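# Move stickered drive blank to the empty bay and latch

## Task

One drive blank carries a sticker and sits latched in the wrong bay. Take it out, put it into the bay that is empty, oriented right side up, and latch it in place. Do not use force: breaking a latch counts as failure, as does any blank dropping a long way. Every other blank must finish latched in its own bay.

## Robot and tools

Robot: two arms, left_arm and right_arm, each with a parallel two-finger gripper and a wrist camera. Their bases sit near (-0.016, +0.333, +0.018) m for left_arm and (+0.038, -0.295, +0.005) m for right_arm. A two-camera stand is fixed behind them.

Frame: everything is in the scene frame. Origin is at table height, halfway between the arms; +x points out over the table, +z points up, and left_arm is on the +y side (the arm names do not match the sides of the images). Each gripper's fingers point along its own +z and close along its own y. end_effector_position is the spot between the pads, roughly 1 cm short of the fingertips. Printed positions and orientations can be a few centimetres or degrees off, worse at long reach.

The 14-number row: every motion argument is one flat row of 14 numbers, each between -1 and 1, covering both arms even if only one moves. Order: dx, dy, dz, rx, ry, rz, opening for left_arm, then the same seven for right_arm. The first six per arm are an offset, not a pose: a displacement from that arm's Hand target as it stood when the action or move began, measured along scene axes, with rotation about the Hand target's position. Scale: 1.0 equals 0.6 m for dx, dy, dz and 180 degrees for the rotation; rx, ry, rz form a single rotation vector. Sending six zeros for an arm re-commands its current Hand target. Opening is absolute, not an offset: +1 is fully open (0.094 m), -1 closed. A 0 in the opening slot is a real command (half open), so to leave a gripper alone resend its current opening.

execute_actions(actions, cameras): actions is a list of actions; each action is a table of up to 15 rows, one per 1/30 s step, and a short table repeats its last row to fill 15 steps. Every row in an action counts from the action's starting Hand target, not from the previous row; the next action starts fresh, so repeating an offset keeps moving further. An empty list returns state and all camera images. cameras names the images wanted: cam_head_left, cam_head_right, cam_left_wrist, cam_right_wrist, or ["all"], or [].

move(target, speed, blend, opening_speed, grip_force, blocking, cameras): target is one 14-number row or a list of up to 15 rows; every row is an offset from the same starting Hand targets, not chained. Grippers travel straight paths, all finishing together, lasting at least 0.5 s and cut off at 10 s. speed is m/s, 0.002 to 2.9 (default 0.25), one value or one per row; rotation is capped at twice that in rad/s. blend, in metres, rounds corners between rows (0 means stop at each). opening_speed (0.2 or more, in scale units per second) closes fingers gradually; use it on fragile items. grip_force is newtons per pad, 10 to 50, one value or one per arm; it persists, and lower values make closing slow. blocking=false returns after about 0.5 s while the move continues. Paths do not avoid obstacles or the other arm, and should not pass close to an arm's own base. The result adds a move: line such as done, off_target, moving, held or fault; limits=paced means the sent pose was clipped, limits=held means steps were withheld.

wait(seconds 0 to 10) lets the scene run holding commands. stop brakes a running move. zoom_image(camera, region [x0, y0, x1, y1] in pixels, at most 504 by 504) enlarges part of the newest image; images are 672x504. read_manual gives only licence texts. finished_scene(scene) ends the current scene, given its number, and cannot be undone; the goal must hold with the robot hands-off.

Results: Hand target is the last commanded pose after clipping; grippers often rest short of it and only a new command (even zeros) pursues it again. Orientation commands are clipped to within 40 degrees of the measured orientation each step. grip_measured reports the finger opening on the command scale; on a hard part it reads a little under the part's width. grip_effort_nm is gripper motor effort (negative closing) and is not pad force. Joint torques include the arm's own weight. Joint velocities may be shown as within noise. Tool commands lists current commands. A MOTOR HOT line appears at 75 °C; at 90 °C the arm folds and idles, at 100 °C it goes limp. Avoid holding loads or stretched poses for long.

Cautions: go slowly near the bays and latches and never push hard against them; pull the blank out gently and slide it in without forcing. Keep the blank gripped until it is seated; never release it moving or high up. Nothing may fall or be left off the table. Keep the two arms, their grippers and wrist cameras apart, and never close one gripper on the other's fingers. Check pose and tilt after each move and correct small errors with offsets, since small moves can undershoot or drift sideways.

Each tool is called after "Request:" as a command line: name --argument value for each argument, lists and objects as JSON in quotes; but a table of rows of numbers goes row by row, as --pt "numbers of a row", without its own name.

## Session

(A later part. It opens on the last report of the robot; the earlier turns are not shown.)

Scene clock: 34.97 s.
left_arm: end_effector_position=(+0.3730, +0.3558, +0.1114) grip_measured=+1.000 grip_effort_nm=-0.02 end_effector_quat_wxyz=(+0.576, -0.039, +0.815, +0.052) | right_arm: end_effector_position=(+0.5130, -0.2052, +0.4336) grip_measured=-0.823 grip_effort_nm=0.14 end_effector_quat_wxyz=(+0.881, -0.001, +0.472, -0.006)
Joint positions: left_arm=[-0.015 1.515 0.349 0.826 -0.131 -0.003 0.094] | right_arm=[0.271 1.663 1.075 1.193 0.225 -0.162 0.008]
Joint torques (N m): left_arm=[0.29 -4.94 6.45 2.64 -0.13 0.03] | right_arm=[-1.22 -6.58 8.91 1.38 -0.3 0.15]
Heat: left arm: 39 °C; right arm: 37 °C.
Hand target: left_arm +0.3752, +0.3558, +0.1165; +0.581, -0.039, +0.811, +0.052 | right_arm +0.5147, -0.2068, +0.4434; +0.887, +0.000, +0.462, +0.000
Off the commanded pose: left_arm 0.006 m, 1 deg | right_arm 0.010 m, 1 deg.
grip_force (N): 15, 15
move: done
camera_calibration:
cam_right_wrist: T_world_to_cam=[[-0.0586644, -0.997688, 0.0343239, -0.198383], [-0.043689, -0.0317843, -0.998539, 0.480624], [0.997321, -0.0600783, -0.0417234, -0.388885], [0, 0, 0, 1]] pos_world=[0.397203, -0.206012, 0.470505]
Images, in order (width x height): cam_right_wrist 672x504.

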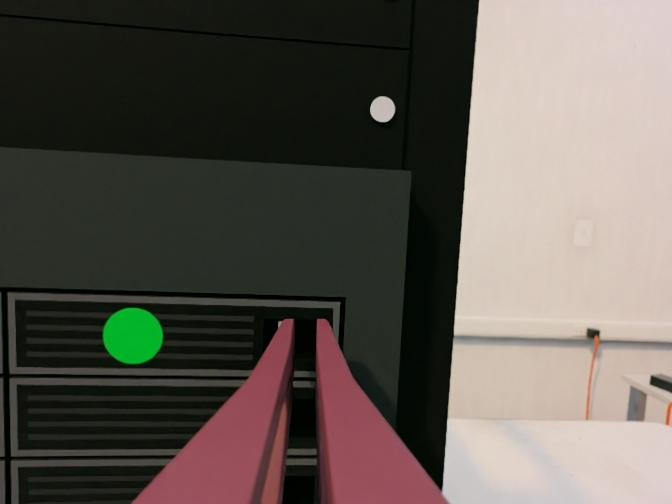

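Request:
move --pt "0 0 0 0 0 0 1 0 0 0 0 0 0 -0.99" --pt "0 0 0 0 0 0 1 0.008 0.001 0.002 0 0 0 -0.99" --cameras '["cam_right_wrist"]' --speed 0.03

Request:
zoom_image --camera "cam_right_wrist" --region '[240, 270, 360, 390]'

Scene clock: 37.97 s.
left_arm: end_effector_position=(+0.3730, +0.3558, +0.1114) grip_measured=+1.000 grip_effort_nm=-0.01 end_effector_quat_wxyz=(+0.576, -0.039, +0.815, +0.052) | right_arm: end_effector_position=(+0.5167, -0.2055, +0.4372) grip_measured=-0.977 grip_effort_nm=-0.40 end_effector_quat_wxyz=(+0.884, +0.000, +0.468, -0.006)
Joint positions: left_arm=[-0.015 1.515 0.349 0.826 -0.131 -0.003 0.094] | right_arm=[0.268 1.679 1.1 1.193 0.224 -0.161 0.001]
Joint torques (N m): left_arm=[0.28 -4.9 6.41 2.64 -0.14 0.04] | right_arm=[-1.24 -6.69 8.85 1.28 -0.33 0.16]
Heat: left arm: 39 °C; right arm: 38 °C.
Hand target: left_arm +0.3752, +0.3558, +0.1165; +0.581, -0.039, +0.811, +0.052 | right_arm +0.5196, -0.2062, +0.4445; +0.887, +0.000, +0.462, +0.000
Off the commanded pose: left_arm 0.006 m, 1 deg | right_arm 0.008 m, 1 deg.
grip_force (N): 15, 15
move: done
camera_calibration:
cam_right_wrist: T_world_to_cam=[[-0.060657, -0.997666, 0.03136, -0.196275], [-0.0347799, -0.0292863, -0.998966, 0.480453], [0.997553, -0.061685, -0.0329223, -0.396767], [0, 0, 0, 1]] pos_world=[0.400601, -0.206221, 0.473049]
Images, in order (width x height): cam_right_wrist 672x504.

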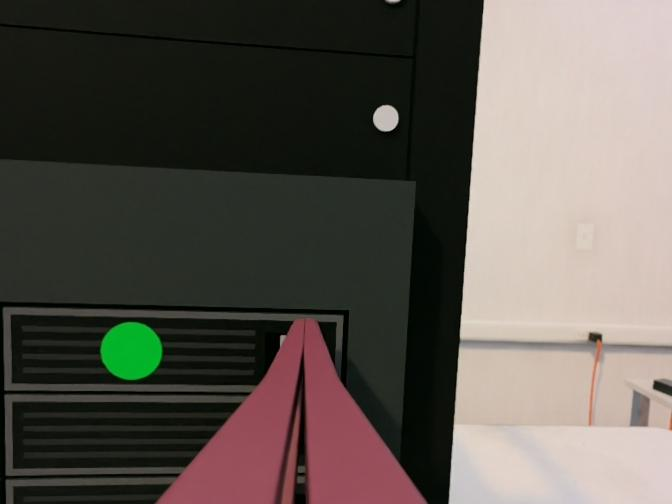

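Scaled by 4.200 from the camera's 672x504 image, which has a finer 960x720 frame.

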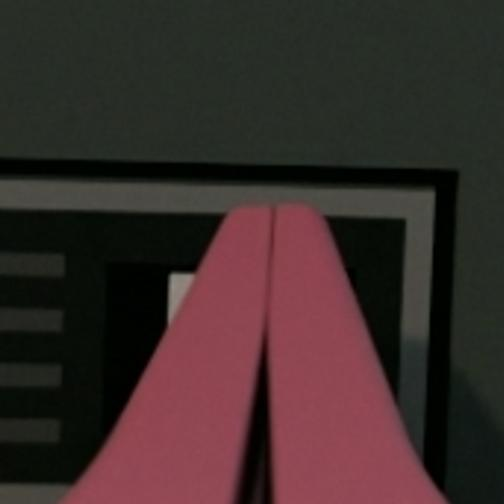

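Request:
move --target '[0,0,0,0,0,0,1,0.009,0.0005,-0.0015,0,0,0,-0.99]' --cameras '["cam_right_wrist"]' --speed 0.03

Request:
zoom_image --camera "cam_right_wrist" --region '[240, 270, 360, 390]'

Scene clock: 39.80 s.
left_arm: end_effector_position=(+0.3730, +0.3558, +0.1114) grip_measured=+1.000 grip_effort_nm=-0.01 end_effector_quat_wxyz=(+0.576, -0.039, +0.815, +0.052) | right_arm: end_effector_position=(+0.5222, -0.2051, +0.4361) grip_measured=-0.977 grip_effort_nm=-0.40 end_effector_quat_wxyz=(+0.883, +0.000, +0.469, -0.006)
Joint positions: left_arm=[-0.015 1.515 0.349 0.826 -0.131 -0.003 0.094] | right_arm=[0.265 1.7 1.12 1.193 0.221 -0.159 0.001]
Joint torques (N m): left_arm=[0.28 -4.89 6.39 2.64 -0.13 0.03] | right_arm=[-1.26 -6.91 8.79 1.31 -0.28 0.16]
Heat: left arm: 39 °C; right arm: 38 °C.
Hand target: left_arm +0.3752, +0.3558, +0.1165; +0.581, -0.039, +0.811, +0.052 | right_arm +0.5250, -0.2058, +0.4435; +0.887, +0.000, +0.462, +0.000
Off the commanded pose: left_arm 0.006 m, 1 deg | right_arm 0.008 m, 1 deg.
grip_force (N): 15, 15
move: done
camera_calibration:
cam_right_wrist: T_world_to_cam=[[-0.0604327, -0.997672, 0.0315938, -0.195706], [-0.0354898, -0.0294841, -0.998935, 0.47989], [0.997541, -0.0614896, -0.0336254, -0.401985], [0, 0, 0, 1]] pos_world=[0.406201, -0.20582, 0.472046]
Images, in order (width x height): cam_right_wrist 672x504.

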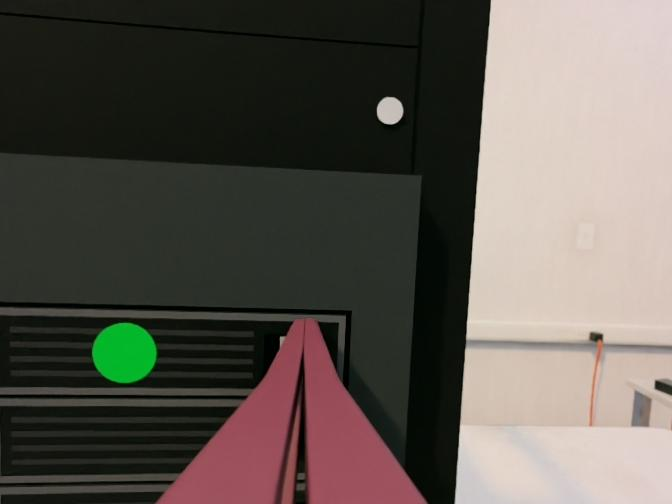

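Scaled by 4.200 from the camera's 672x504 image, which has a finer 960x720 frame.

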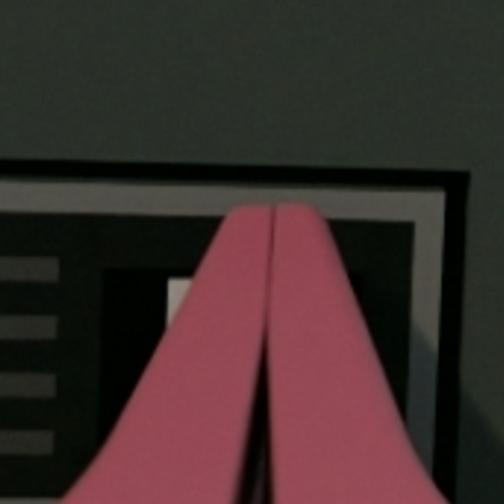

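Request:
move --target '[0,0,0,0,0,0,1,0.007,0.0,-0.0015,0,0,0,-0.99]' --cameras '["cam_right_wrist","cam_head_right"]' --speed 0.03

Request:
zoom_image --camera "cam_right_wrist" --region '[240, 270, 360, 390]'

Request:
zoom_image --camera "cam_head_right" --region '[350, 150, 430, 220]'

Scene clock: 41.23 s.
left_arm: end_effector_position=(+0.3730, +0.3558, +0.1114) grip_measured=+1.000 grip_effort_nm=-0.01 end_effector_quat_wxyz=(+0.576, -0.039, +0.815, +0.052) | right_arm: end_effector_position=(+0.5243, -0.2060, +0.4359) grip_measured=-0.977 grip_effort_nm=-0.40 end_effector_quat_wxyz=(+0.884, +0.001, +0.468, -0.006)
Joint positions: left_arm=[-0.015 1.515 0.349 0.826 -0.131 -0.003 0.094] | right_arm=[0.262 1.709 1.127 1.196 0.22 -0.158 0.001]
Joint torques (N m): left_arm=[0.31 -4.93 6.39 2.64 -0.14 0.04] | right_arm=[-1.03 -6.34 9.47 1.27 -0.28 0.14]
Heat: left arm: 39 °C; right arm: 38 °C.
Hand target: left_arm +0.3752, +0.3558, +0.1165; +0.581, -0.039, +0.811, +0.052 | right_arm +0.5292, -0.2059, +0.4427; +0.887, +0.000, +0.462, +0.000
Off the commanded pose: left_arm 0.006 m, 1 deg | right_arm 0.008 m, 1 deg.
grip_force (N): 15, 15
move: done
camera_calibration:
cam_right_wrist: T_world_to_cam=[[-0.0618536, -0.997639, 0.0298296, -0.194857], [-0.0335238, -0.0277933, -0.999051, 0.479053], [0.997522, -0.0627949, -0.0317256, -0.405198], [0, 0, 0, 1]] pos_world=[0.408201, -0.206527, 0.471556]
Images, in order (width x height): cam_head_right 672x504, cam_right_wrist 672x504.

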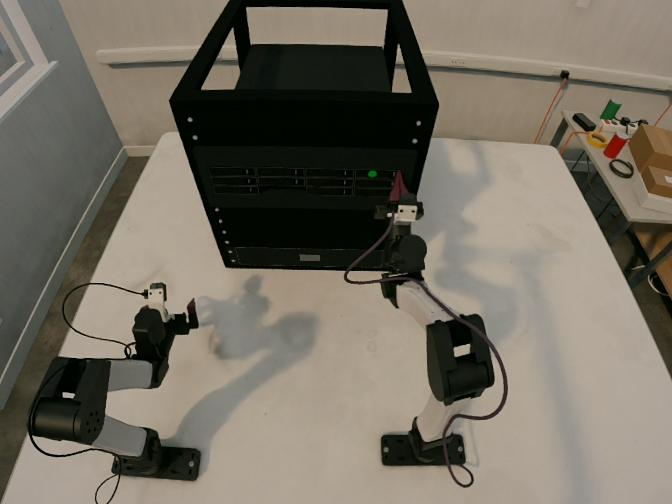

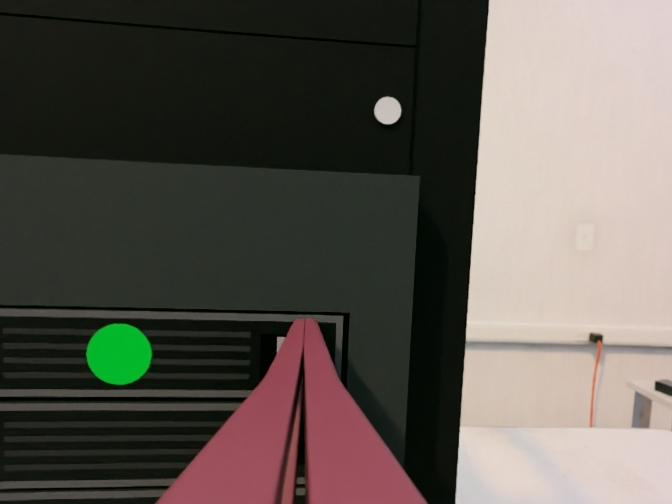

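Scaled by 4.200 from the camera's 672x504 image, which has a finer 960x720 frame.

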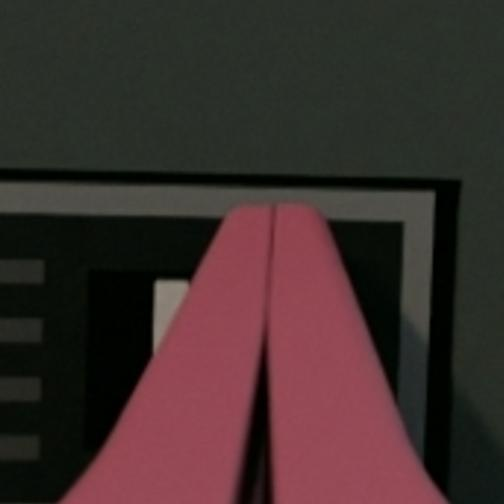

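Scaled by 6.300 from the camera's 672x504 image, which has a finer 960x720 frame.

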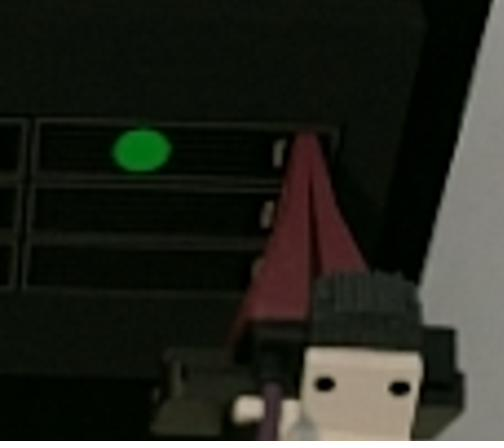

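Request:
move --target '[0,0,0,0,0,0,1,-0.002,0.0,0,0,0,0,-0.9]' --cameras '["cam_right_wrist"]' --speed 0.03 --opening_speed 0.2

Request:
zoom_image --camera "cam_right_wrist" --region '[240, 270, 360, 390]'

Scene clock: 43.77 s.
left_arm: end_effector_position=(+0.3730, +0.3558, +0.1114) grip_measured=+1.000 grip_effort_nm=-0.01 end_effector_quat_wxyz=(+0.576, -0.039, +0.815, +0.052) | right_arm: end_effector_position=(+0.5243, -0.2060, +0.4359) grip_measured=-0.903 grip_effort_nm=0.15 end_effector_quat_wxyz=(+0.884, +0.001, +0.468, -0.006)
Joint positions: left_arm=[-0.015 1.515 0.349 0.826 -0.131 -0.003 0.094] | right_arm=[0.262 1.709 1.127 1.196 0.22 -0.158 0.005]
Joint torques (N m): left_arm=[0.29 -4.93 6.39 2.63 -0.13 0.03] | right_arm=[-1.17 -6.61 9.06 1.29 -0.3 0.16]
Heat: left arm: 40 °C; right arm: 39 °C.
Hand target: left_arm +0.3752, +0.3558, +0.1165; +0.581, -0.039, +0.811, +0.052 | right_arm +0.5279, -0.2059, +0.4427; +0.887, +0.000, +0.462, +0.000
Off the commanded pose: left_arm 0.006 m, 1 deg | right_arm 0.008 m, 1 deg.
grip_force (N): 15, 15
move: done
camera_calibration:
cam_right_wrist: T_world_to_cam=[[-0.0618701, -0.997642, 0.0297055, -0.194798], [-0.0331176, -0.0276942, -0.999068, 0.478914], [0.997535, -0.0627961, -0.0313261, -0.405291], [0, 0, 0, 1]] pos_world=[0.4081, -0.206527, 0.471558]
Images, in order (width x height): cam_right_wrist 672x504.

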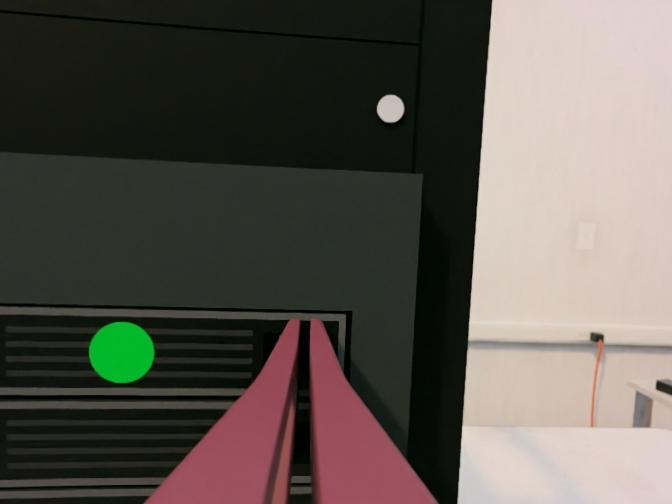

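Scaled by 4.200 from the camera's 672x504 image, which has a finer 960x720 frame.

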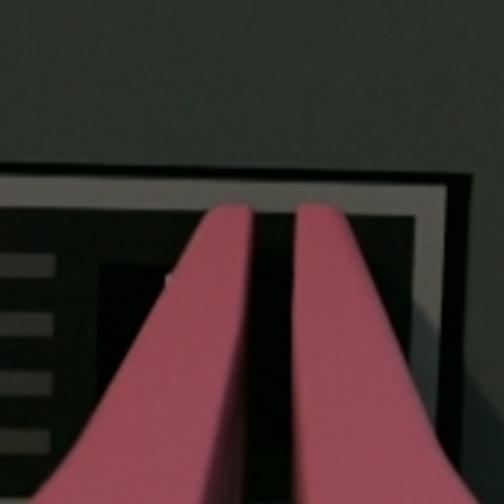

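Request:
move --target '[0,0,0,0,0,0,1,0,0.0,0,0,0,0,-0.83]' --cameras '["cam_right_wrist"]' --speed 0.03 --opening_speed 0.2

Request:
zoom_image --camera "cam_right_wrist" --region '[240, 270, 360, 390]'

Scene clock: 45.23 s.
left_arm: end_effector_position=(+0.3730, +0.3558, +0.1114) grip_measured=+1.000 grip_effort_nm=-0.01 end_effector_quat_wxyz=(+0.576, -0.039, +0.815, +0.052) | right_arm: end_effector_position=(+0.5242, -0.2057, +0.4360) grip_measured=-0.834 grip_effort_nm=0.16 end_effector_quat_wxyz=(+0.884, +0.001, +0.467, -0.006)
Joint positions: left_arm=[-0.015 1.515 0.349 0.826 -0.131 -0.003 0.094] | right_arm=[0.262 1.709 1.127 1.196 0.219 -0.158 0.008]
Joint torques (N m): left_arm=[0.32 -4.93 6.41 2.64 -0.13 0.02] | right_arm=[-0.99 -6.65 9.13 1.29 -0.26 0.12]
Heat: left arm: 40 °C; right arm: 40 °C.
Hand target: left_arm +0.3752, +0.3558, +0.1165; +0.581, -0.039, +0.811, +0.052 | right_arm +0.5279, -0.2059, +0.4427; +0.887, +0.000, +0.462, +0.000
Off the commanded pose: left_arm 0.006 m, 1 deg | right_arm 0.008 m, 1 deg.
grip_force (N): 15, 15
move: done
camera_calibration:
cam_right_wrist: T_world_to_cam=[[-0.0606434, -0.997692, 0.0305487, -0.195601], [-0.0329347, -0.0285883, -0.999049, 0.478649], [0.997616, -0.0615918, -0.031125, -0.405163], [0, 0, 0, 1]] pos_world=[0.4081, -0.206421, 0.471558]
Images, in order (width x height): cam_right_wrist 672x504.

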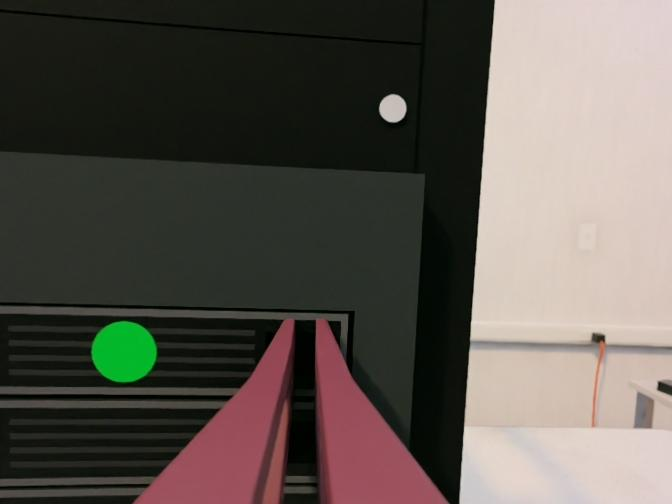

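Scaled by 4.200 from the camera's 672x504 image, which has a finer 960x720 frame.

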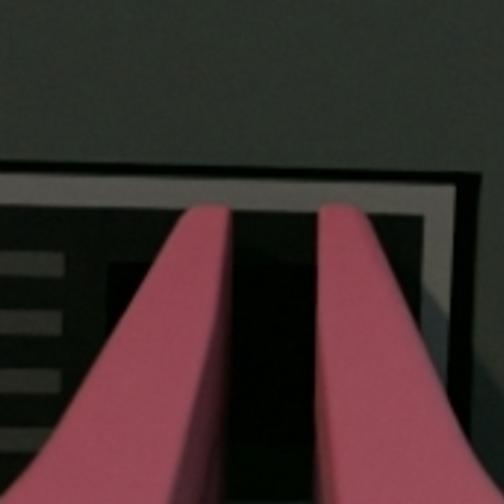

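Request:
move --target '[0,0,0,0,0,0,1,0,0.0,0,0,0,0,-0.78]' --cameras '["cam_right_wrist"]' --speed 0.03 --opening_speed 0.2

Request:
zoom_image --camera "cam_right_wrist" --region '[240, 270, 360, 390]'

Scene clock: 47.17 s.
left_arm: end_effector_position=(+0.3730, +0.3558, +0.1114) grip_measured=+1.000 grip_effort_nm=-0.01 end_effector_quat_wxyz=(+0.576, -0.039, +0.815, +0.052) | right_arm: end_effector_position=(+0.5242, -0.2049, +0.4360) grip_measured=-0.784 grip_effort_nm=0.18 end_effector_quat_wxyz=(+0.884, -0.001, +0.467, -0.005)
Joint positions: left_arm=[-0.015 1.515 0.349 0.826 -0.131 -0.003 0.094] | right_arm=[0.262 1.709 1.127 1.196 0.214 -0.158 0.01]
Joint torques (N m): left_arm=[0.29 -4.89 6.41 2.64 -0.13 0.05] | right_arm=[-1.09 -6.56 9.02 1.26 -0.23 0.13]
Heat: left arm: 40 °C; right arm: 40 °C.
Hand target: left_arm +0.3752, +0.3558, +0.1165; +0.581, -0.039, +0.811, +0.052 | right_arm +0.5279, -0.2059, +0.4427; +0.887, +0.000, +0.462, +0.000
Off the commanded pose: left_arm 0.006 m, 1 deg | right_arm 0.008 m, 1 deg.
grip_force (N): 15, 15
move: done
camera_calibration:
cam_right_wrist: T_world_to_cam=[[-0.0569579, -0.997825, 0.0331922, -0.197962], [-0.0324791, -0.0313766, -0.99898, 0.477868], [0.997848, -0.0579779, -0.0306213, -0.404723], [0, 0, 0, 1]] pos_world=[0.408097, -0.206002, 0.471558]
Images, in order (width x height): cam_right_wrist 672x504.

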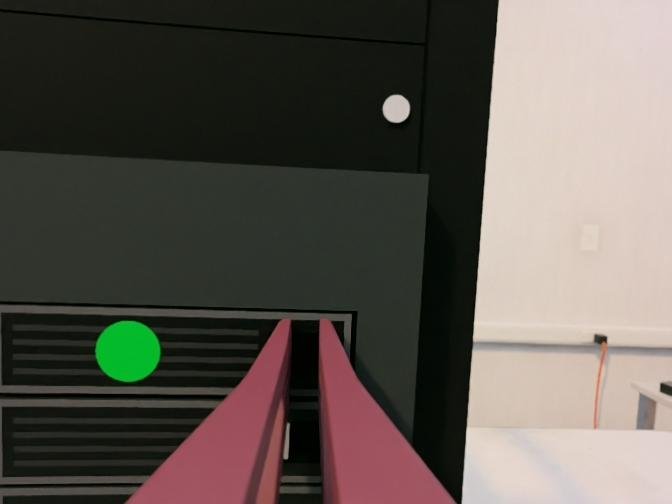

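Scaled by 4.200 from the camera's 672x504 image, which has a finer 960x720 frame.

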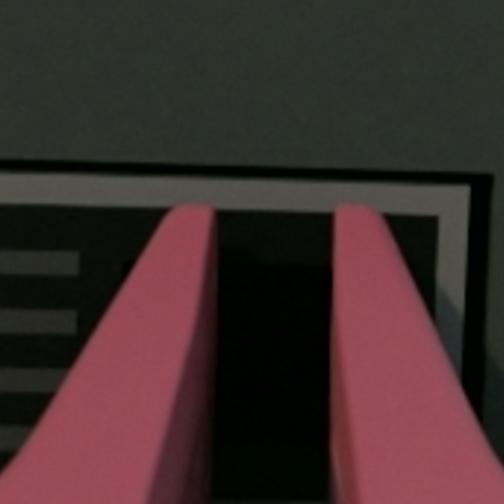

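Request:
move --target '[0,0,0,0,0,0,1,-0.015,0.0,0,0,0,0,-0.78]' --cameras '["cam_right_wrist"]' --speed 0.03

Request:
zoom_image --camera "cam_right_wrist" --region '[200, 270, 400, 470]'

Scene clock: 48.70 s.
left_arm: end_effector_position=(+0.3730, +0.3558, +0.1114) grip_measured=+1.000 grip_effort_nm=-0.01 end_effector_quat_wxyz=(+0.576, -0.039, +0.815, +0.052) | right_arm: end_effector_position=(+0.5242, -0.2049, +0.4360) grip_measured=-0.784 grip_effort_nm=0.18 end_effector_quat_wxyz=(+0.884, -0.001, +0.467, -0.005)
Joint positions: left_arm=[-0.015 1.515 0.349 0.826 -0.131 -0.003 0.094] | right_arm=[0.262 1.709 1.127 1.196 0.214 -0.158 0.01]
Joint torques (N m): left_arm=[0.29 -4.89 6.39 2.64 -0.13 0.02] | right_arm=[-0.57 -9.61 6.02 1.3 -0.14 0.09]
Heat: left arm: 40 °C; right arm: 40 °C.
Hand target: left_arm +0.3752, +0.3558, +0.1165; +0.581, -0.039, +0.811, +0.052 | right_arm +0.5189, -0.2059, +0.4427; +0.887, +0.000, +0.462, +0.000
Off the commanded pose: left_arm 0.006 m, 1 deg | right_arm 0.009 m, 1 deg.
grip_force (N): 15, 15
move: done
camera_calibration:
cam_right_wrist: T_world_to_cam=[[-0.0569579, -0.997825, 0.0331922, -0.197962], [-0.0324791, -0.0313766, -0.99898, 0.477868], [0.997848, -0.0579779, -0.0306213, -0.404723], [0, 0, 0, 1]] pos_world=[0.408097, -0.206002, 0.471558]
Images, in order (width x height): cam_right_wrist 672x504.

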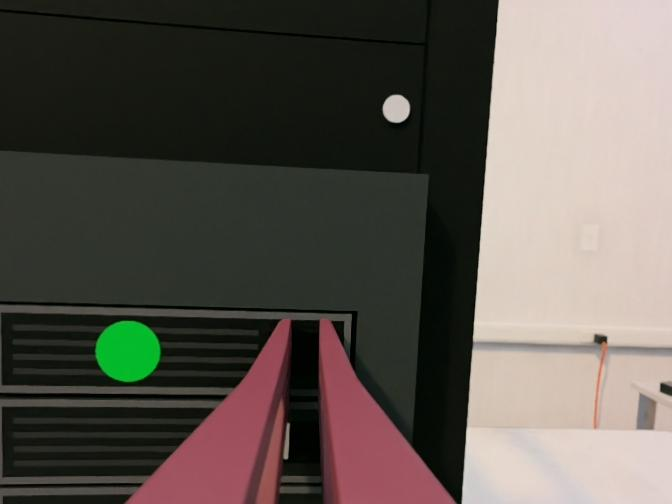

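Scaled by 2.520 from the camera's 672x504 image, which has a finer 960x720 frame.

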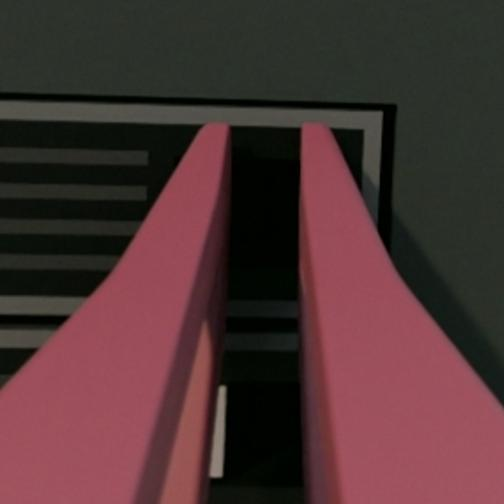

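Request:
move --target '[0,0,0,0,0,0,1,-0.012,0.0,0,0,0,0,-0.78]' --cameras '["cam_right_wrist"]' --speed 0.03

Request:
zoom_image --camera "cam_right_wrist" --region '[200, 270, 400, 470]'

Scene clock: 50.07 s.
left_arm: end_effector_position=(+0.3730, +0.3558, +0.1114) grip_measured=+1.000 grip_effort_nm=-0.01 end_effector_quat_wxyz=(+0.576, -0.039, +0.815, +0.052) | right_arm: end_effector_position=(+0.5203, -0.2060, +0.4336) grip_measured=-0.783 grip_effort_nm=0.14 end_effector_quat_wxyz=(+0.883, -0.002, +0.470, -0.005)
Joint positions: left_arm=[-0.015 1.515 0.349 0.826 -0.131 -0.003 0.094] | right_arm=[0.262 1.692 1.103 1.196 0.214 -0.158 0.01]
Joint torques (N m): left_arm=[0.32 -4.94 6.38 2.64 -0.13 0.03] | right_arm=[-0.1 -10.15 5.57 1.39 -0.13 0.09]
Heat: left arm: 40 °C; right arm: 40 °C.
Hand target: left_arm +0.3752, +0.3558, +0.1165; +0.581, -0.039, +0.811, +0.052 | right_arm +0.5118, -0.2059, +0.4428; +0.887, +0.000, +0.462, +0.000
Off the commanded pose: left_arm 0.006 m, 1 deg | right_arm 0.013 m, 1 deg.
grip_force (N): 15, 15
move: off_target (right_arm)
camera_calibration:
cam_right_wrist: T_world_to_cam=[[-0.0566668, -0.997767, 0.0353629, -0.200141], [-0.0390903, -0.0331754, -0.998685, 0.478252], [0.997628, -0.0579746, -0.0371231, -0.397991], [0, 0, 0, 1]] pos_world=[0.4044, -0.206901, 0.469926]
Images, in order (width x height): cam_right_wrist 672x504.

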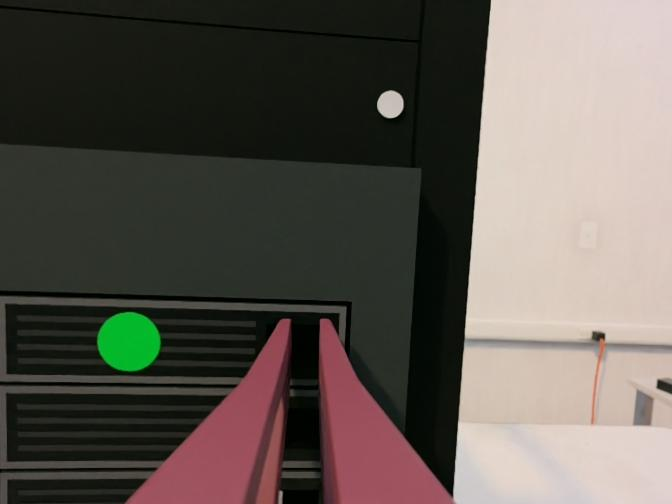

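Scaled by 2.520 from the camera's 672x504 image, which has a finer 960x720 frame.

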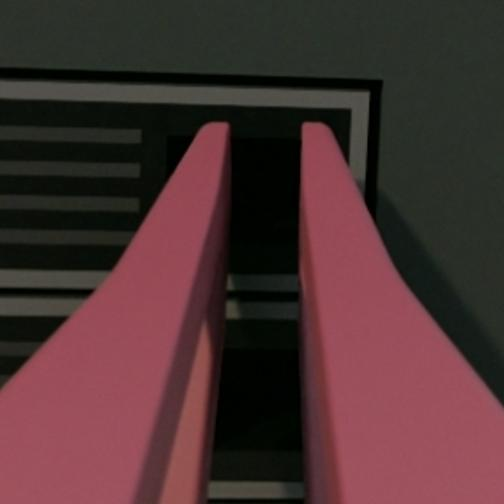

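Request:
move --pt "-0.12 -0.1 0.40 -0.045 -0.10 -0.15 -0.5 0 0 0 0 0 0 -0.78" --pt "-0.025 -0.427 0.506 -0.0933 -0.2036 -0.3089 -0.5 0 0 0 0 0 0 -0.78" --blend 0.05 --cameras '["all"]' --speed 0.2

Scene clock: 59.33 s.
left_arm: end_effector_position=(+0.3604, +0.1044, +0.4098) grip_measured=-0.499 grip_effort_nm=-0.09 end_effector_quat_wxyz=(+0.739, +0.236, +0.532, -0.339) | right_arm: end_effector_position=(+0.5203, -0.2060, +0.4336) grip_measured=-0.783 grip_effort_nm=0.14 end_effector_quat_wxyz=(+0.883, -0.002, +0.470, -0.005)
Joint positions: left_arm=[-0.39 1.398 0.9 0.863 0.445 -0.174 0.024] | right_arm=[0.262 1.692 1.103 1.196 0.214 -0.158 0.01]
Joint torques (N m): left_arm=[-0.12 -3.86 10.8 2.39 -0.04 -0.04] | right_arm=[0.01 -10.22 5.56 1.37 -0.1 0.09]
Heat: left arm: 41 °C; right arm: 39 °C.
Hand target: left_arm +0.3603, +0.0997, +0.4201; +0.743, +0.242, +0.520, -0.346 | right_arm +0.5118, -0.2059, +0.4428; +0.887, +0.000, +0.462, +0.000
Off the commanded pose: left_arm 0.011 m, 2 deg | right_arm 0.013 m, 1 deg.
grip_force (N): 15, 15
move: off_target (left_arm, right_arm)
camera_calibration:
cam_left_wrist: T_world_to_cam=[[-0.775973, -0.627374, 0.0653316, 0.307731], [-0.246019, 0.205655, -0.947196, 0.487125], [0.580811, -0.751071, -0.313928, 0.115293], [0, 0, 0, 1]] pos_world=[0.291669, 0.179476, 0.477492]
cam_right_wrist: T_world_to_cam=[[-0.0566668, -0.997767, 0.0353629, -0.200141], [-0.0390903, -0.0331754, -0.998685, 0.478252], [0.997628, -0.0579746, -0.0371231, -0.397991], [0, 0, 0, 1]] pos_world=[0.4044, -0.206901, 0.469926]

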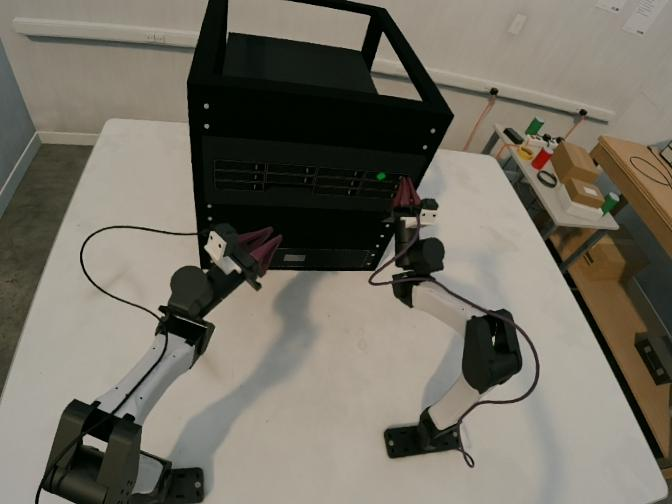

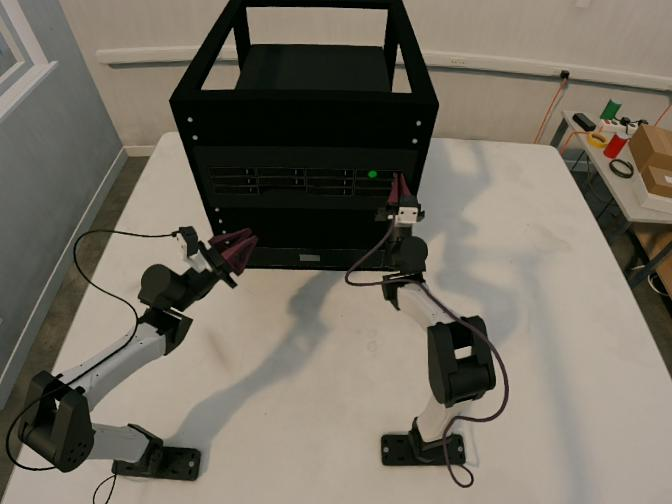

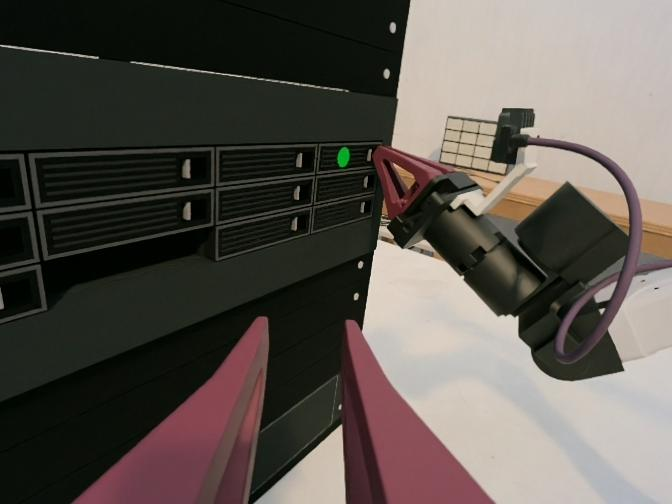

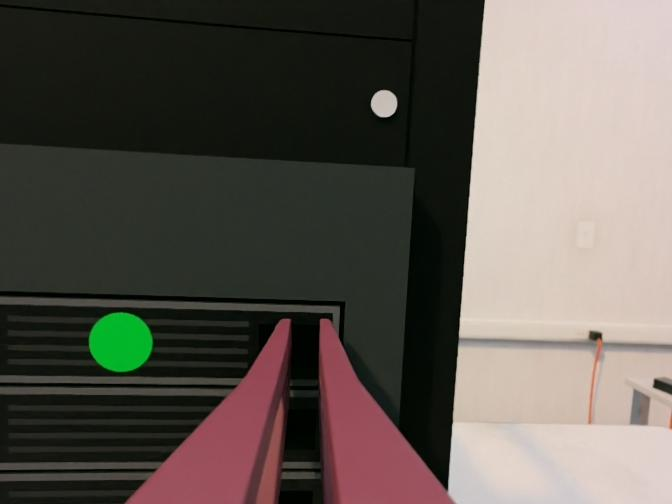

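Request:
zoom_image --camera "cam_left_wrist" --region '[320, 110, 440, 220]'

Request:
zoom_image --camera "cam_left_wrist" --region '[0, 130, 260, 340]'

Scaled by 4.200 from the camera's 672x504 image, which has a finer 960x720 frame.

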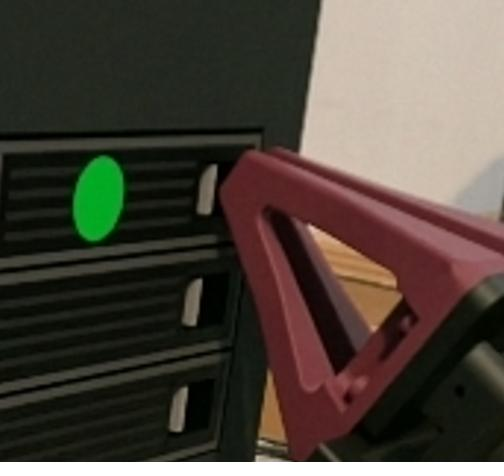

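Scaled by 1.938 from the camera's 672x504 image, which has a finer 960x720 frame.

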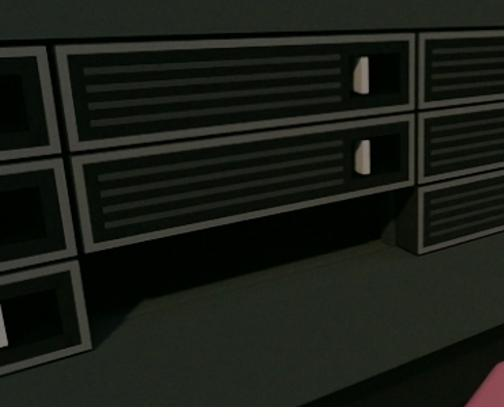

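Request:
move --pt "0 0 0 0 0 0 -0.5 -0.05 0 0 0 0 0 -0.98" --pt "0 0 0 0 0 0 -0.5 -0.053 -0.032 -0.018 0 0 0.222 -0.98" --cameras '["cam_left_wrist","cam_right_wrist"]' --speed 0.1 --grip_force 30

Request:
zoom_image --camera "cam_left_wrist" --region '[320, 110, 440, 220]'

Request:
zoom_image --camera "cam_right_wrist" --region '[200, 250, 400, 400]'

Scene clock: 68.47 s.
left_arm: end_effector_position=(+0.3604, +0.1044, +0.4098) grip_measured=-0.499 grip_effort_nm=-0.09 end_effector_quat_wxyz=(+0.739, +0.236, +0.532, -0.339) | right_arm: end_effector_position=(+0.4821, -0.2244, +0.4224) grip_measured=-0.974 grip_effort_nm=-0.32 end_effector_quat_wxyz=(+0.828, -0.148, +0.448, +0.302)
Joint positions: left_arm=[-0.39 1.398 0.9 0.863 0.445 -0.174 0.024] | right_arm=[-0.054 1.67 1.004 1.394 -0.587 0.488 0.001]
Joint torques (N m): left_arm=[-0.17 -3.85 10.84 2.39 -0.02 -0.05] | right_arm=[-1.16 -6.26 8.31 1.37 -0.01 0.11]
Heat: left arm: 42 °C; right arm: 39 °C.
Hand target: left_arm +0.3603, +0.0997, +0.4201; +0.743, +0.242, +0.520, -0.346 | right_arm +0.4799, -0.2250, +0.4319; +0.833, -0.158, +0.434, +0.303
Off the commanded pose: left_arm 0.011 m, 2 deg | right_arm 0.010 m, 2 deg.
grip_force (N): 30, 30
move: off_target (left_arm)
camera_calibration:
cam_left_wrist: T_world_to_cam=[[-0.775973, -0.627374, 0.0653316, 0.307731], [-0.246019, 0.205655, -0.947196, 0.487125], [0.580811, -0.751071, -0.313928, 0.115293], [0, 0, 0, 1]] pos_world=[0.291669, 0.179476, 0.477492]
cam_right_wrist: T_world_to_cam=[[0.594135, -0.804363, 0.001921, -0.476582], [-0.0338012, -0.0273528, -0.999054, 0.463917], [0.803655, 0.593508, -0.0434397, -0.118969], [0, 0, 0, 1]] pos_world=[0.394445, -0.300047, 0.459225]
Images, in order (width x height): cam_left_wrist 672x504, cam_right_wrist 672x504.

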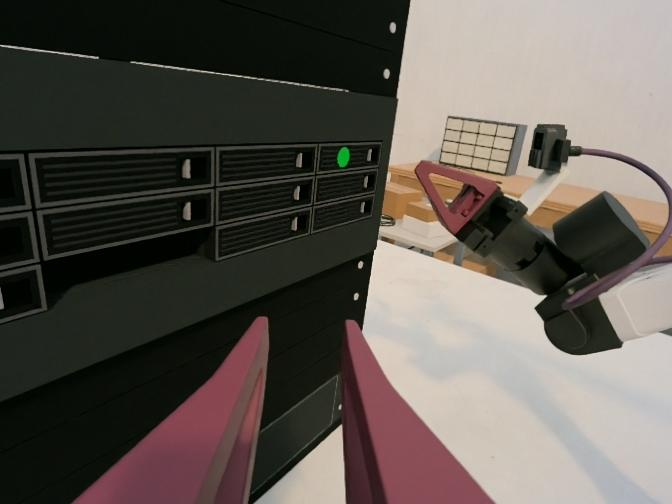

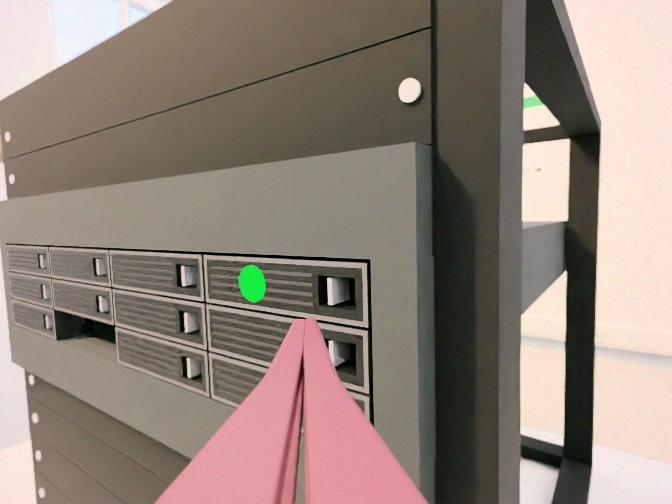

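Scaled by 4.200 from the camera's 672x504 image, which has a finer 960x720 frame.

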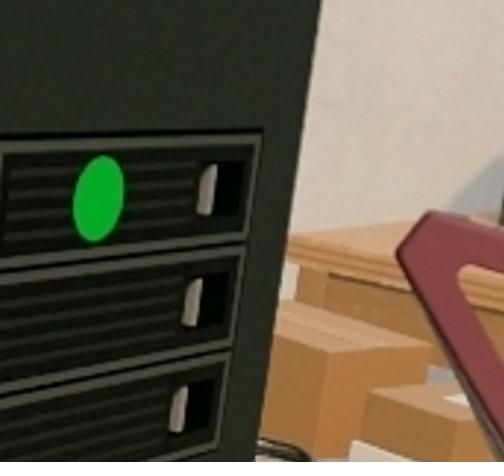

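Scaled by 2.520 from the camera's 672x504 image, which has a finer 960x720 frame.

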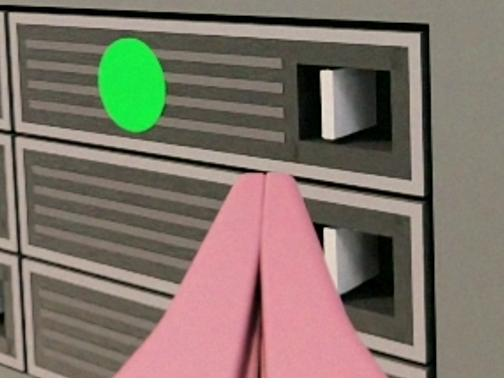

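Request:
zoom_image --camera "cam_right_wrist" --region '[310, 260, 370, 320]'

Request:
zoom_image --camera "cam_left_wrist" --region '[170, 140, 220, 190]'

Scaled by 8.400 from the camera's 672x504 image, which has a finer 960x720 frame.

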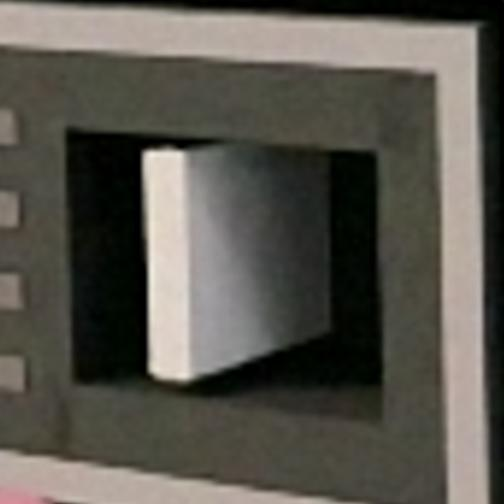

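Scaled by 10.080 from the camera's 672x504 image, which has a finer 960x720 frame.

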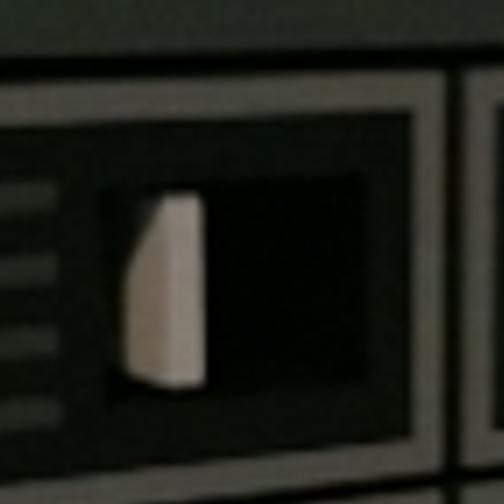

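Request:
move --target '[0,0,0,0,0,0,-0.5,0.017,0.033,0.015,-0.0524,0.1438,-0.2181,-0.98]' --cameras '["cam_left_wrist","cam_right_wrist"]' --speed 0.1

Request:
zoom_image --camera "cam_left_wrist" --region '[320, 110, 440, 220]'

Request:
zoom_image --camera "cam_right_wrist" --region '[240, 120, 400, 350]'

Scene clock: 76.37 s.
left_arm: end_effector_position=(+0.3604, +0.1044, +0.4099) grip_measured=-0.499 grip_effort_nm=-0.09 end_effector_quat_wxyz=(+0.739, +0.236, +0.532, -0.339) | right_arm: end_effector_position=(+0.4921, -0.2058, +0.4281) grip_measured=-0.974 grip_effort_nm=-0.32 end_effector_quat_wxyz=(+0.748, -0.002, +0.664, +0.002)
Joint positions: left_arm=[-0.39 1.398 0.9 0.863 0.445 -0.174 0.024] | right_arm=[0.308 1.381 1.224 0.281 0.295 -0.037 0.001]
Joint torques (N m): left_arm=[-0.16 -3.86 10.8 2.39 -0.03 -0.05] | right_arm=[0.32 -5.56 9.69 1.79 0.09 -0.07]
Heat: left arm: 42 °C; right arm: 40 °C.
Hand target: left_arm +0.3602, +0.0997, +0.4202; +0.743, +0.242, +0.519, -0.346 | right_arm +0.4901, -0.2053, +0.4410; +0.754, +0.000, +0.656, +0.000
Off the commanded pose: left_arm 0.011 m, 2 deg | right_arm 0.013 m, 1 deg.
grip_force (N): 30, 30
move: off_target (left_arm, right_arm)
camera_calibration:
cam_left_wrist: T_world_to_cam=[[-0.775941, -0.627435, 0.0651235, 0.307825], [-0.245634, 0.205444, -0.947342, 0.487216], [0.581016, -0.751078, -0.313532, 0.115077], [0, 0, 0, 1]] pos_world=[0.29167, 0.179476, 0.477594]
cam_right_wrist: T_world_to_cam=[[-0.0261469, -0.998555, 0.0469553, -0.221541], [-0.490129, -0.0281325, -0.871196, 0.640055], [0.871258, -0.0457932, -0.488685, -0.112085], [0, 0, 0, 1]] pos_world=[0.405572, -0.208347, 0.513241]
Images, in order (width x height): cam_left_wrist 672x504, cam_right_wrist 672x504.

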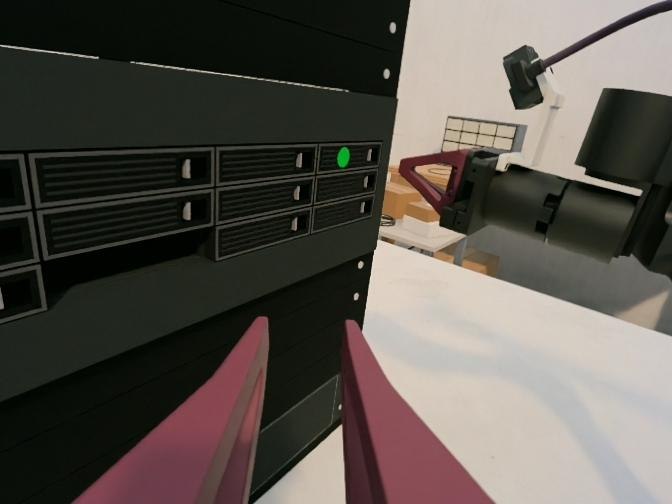

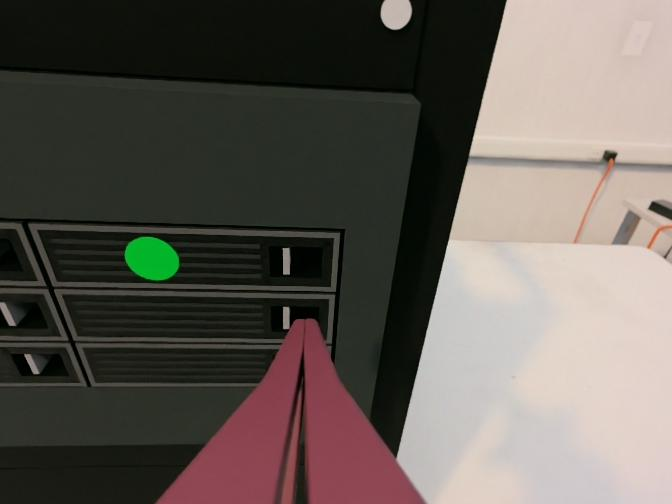

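Scaled by 4.200 from the camera's 672x504 image, which has a finer 960x720 frame.

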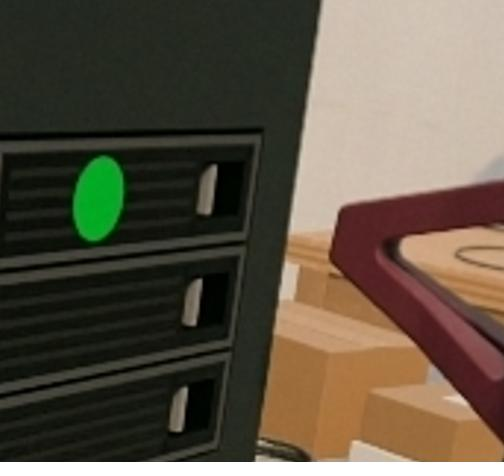

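Scaled by 2.191 from the camera's 672x504 image, which has a finer 960x720 frame.

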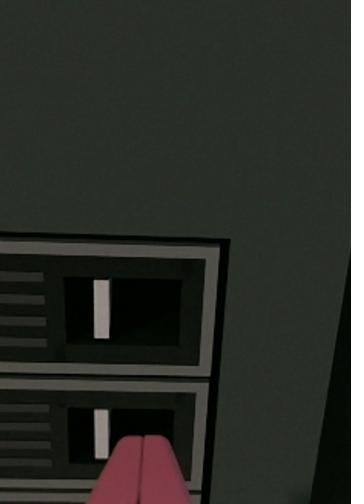

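Request:
move --target '[0,0,0,0,0,0,-0.5,0.04,0.002,0.008,0,0,0,-0.98]' --cameras '["cam_left_wrist","cam_right_wrist"]' --speed 0.05

Request:
zoom_image --camera "cam_left_wrist" --region '[320, 110, 440, 220]'

Request:
zoom_image --camera "cam_right_wrist" --region '[240, 250, 360, 370]'

Scene clock: 78.87 s.
left_arm: end_effector_position=(+0.3604, +0.1044, +0.4099) grip_measured=-0.499 grip_effort_nm=-0.09 end_effector_quat_wxyz=(+0.739, +0.236, +0.532, -0.339) | right_arm: end_effector_position=(+0.5126, -0.2018, +0.4354) grip_measured=-0.974 grip_effort_nm=-0.32 end_effector_quat_wxyz=(+0.749, +0.000, +0.662, +0.000)
Joint positions: left_arm=[-0.39 1.398 0.9 0.863 0.445 -0.174 0.024] | right_arm=[0.303 1.463 1.318 0.274 0.295 -0.037 0.001]
Joint torques (N m): left_arm=[-0.18 -3.88 10.82 2.4 -0.03 -0.05] | right_arm=[-1.33 -5.67 9.69 1.77 -0.12 -0.02]
Heat: left arm: 42 °C; right arm: 41 °C.
Hand target: left_arm +0.3602, +0.0997, +0.4202; +0.743, +0.242, +0.519, -0.346 | right_arm +0.5142, -0.2041, +0.4458; +0.754, +0.000, +0.656, +0.000
Off the commanded pose: left_arm 0.011 m, 2 deg | right_arm 0.011 m, 1 deg.
grip_force (N): 30, 30
move: off_target (left_arm, right_arm)
camera_calibration:
cam_left_wrist: T_world_to_cam=[[-0.775941, -0.627435, 0.0651235, 0.307825], [-0.245634, 0.205444, -0.947342, 0.487216], [0.581016, -0.751078, -0.313532, 0.115077], [0, 0, 0, 1]] pos_world=[0.29167, 0.179476, 0.477594]
cam_right_wrist: T_world_to_cam=[[-0.0313886, -0.998465, 0.045641, -0.214037], [-0.486098, -0.0246499, -0.873557, 0.656375], [0.873341, -0.0496057, -0.484577, -0.129777], [0, 0, 0, 1]] pos_world=[0.425683, -0.203967, 0.520263]
Images, in order (width x height): cam_left_wrist 672x504, cam_right_wrist 672x504.

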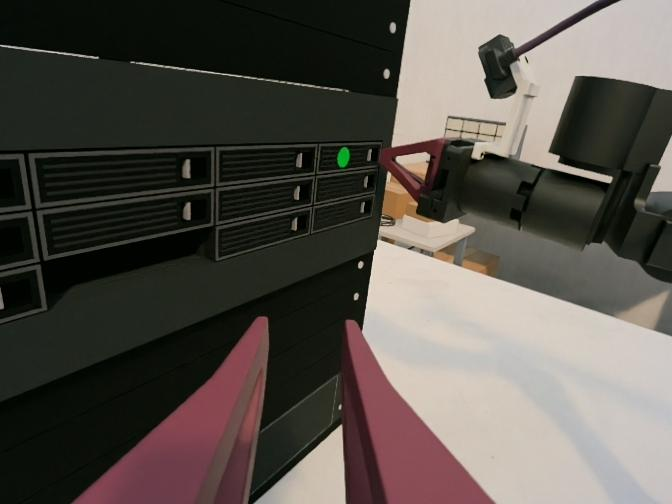

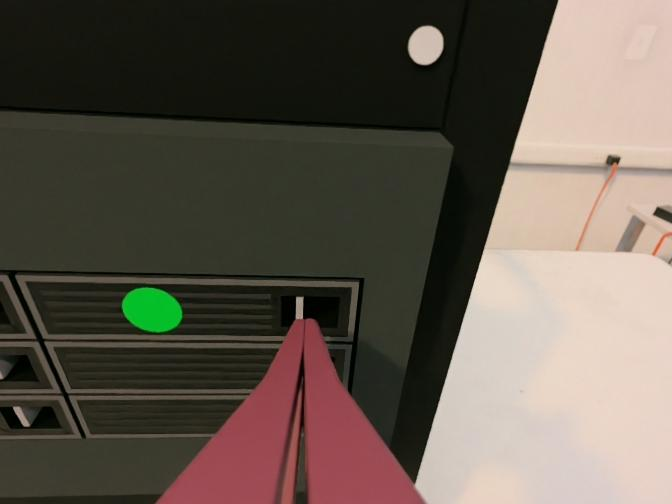

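Scaled by 4.200 from the camera's 672x504 image, which has a finer 960x720 frame.

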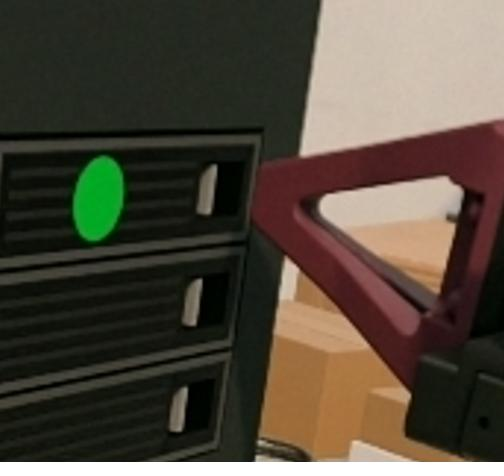

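Scaled by 4.200 from the camera's 672x504 image, which has a finer 960x720 frame.

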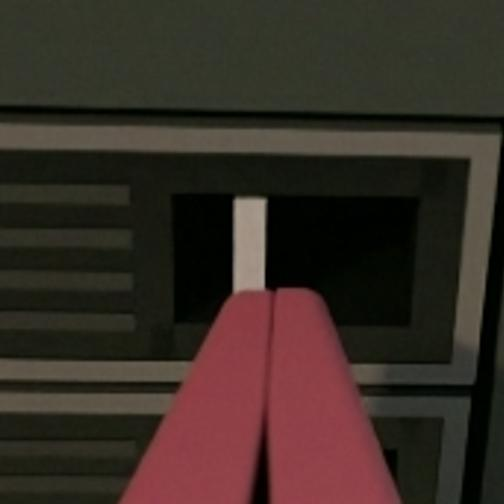

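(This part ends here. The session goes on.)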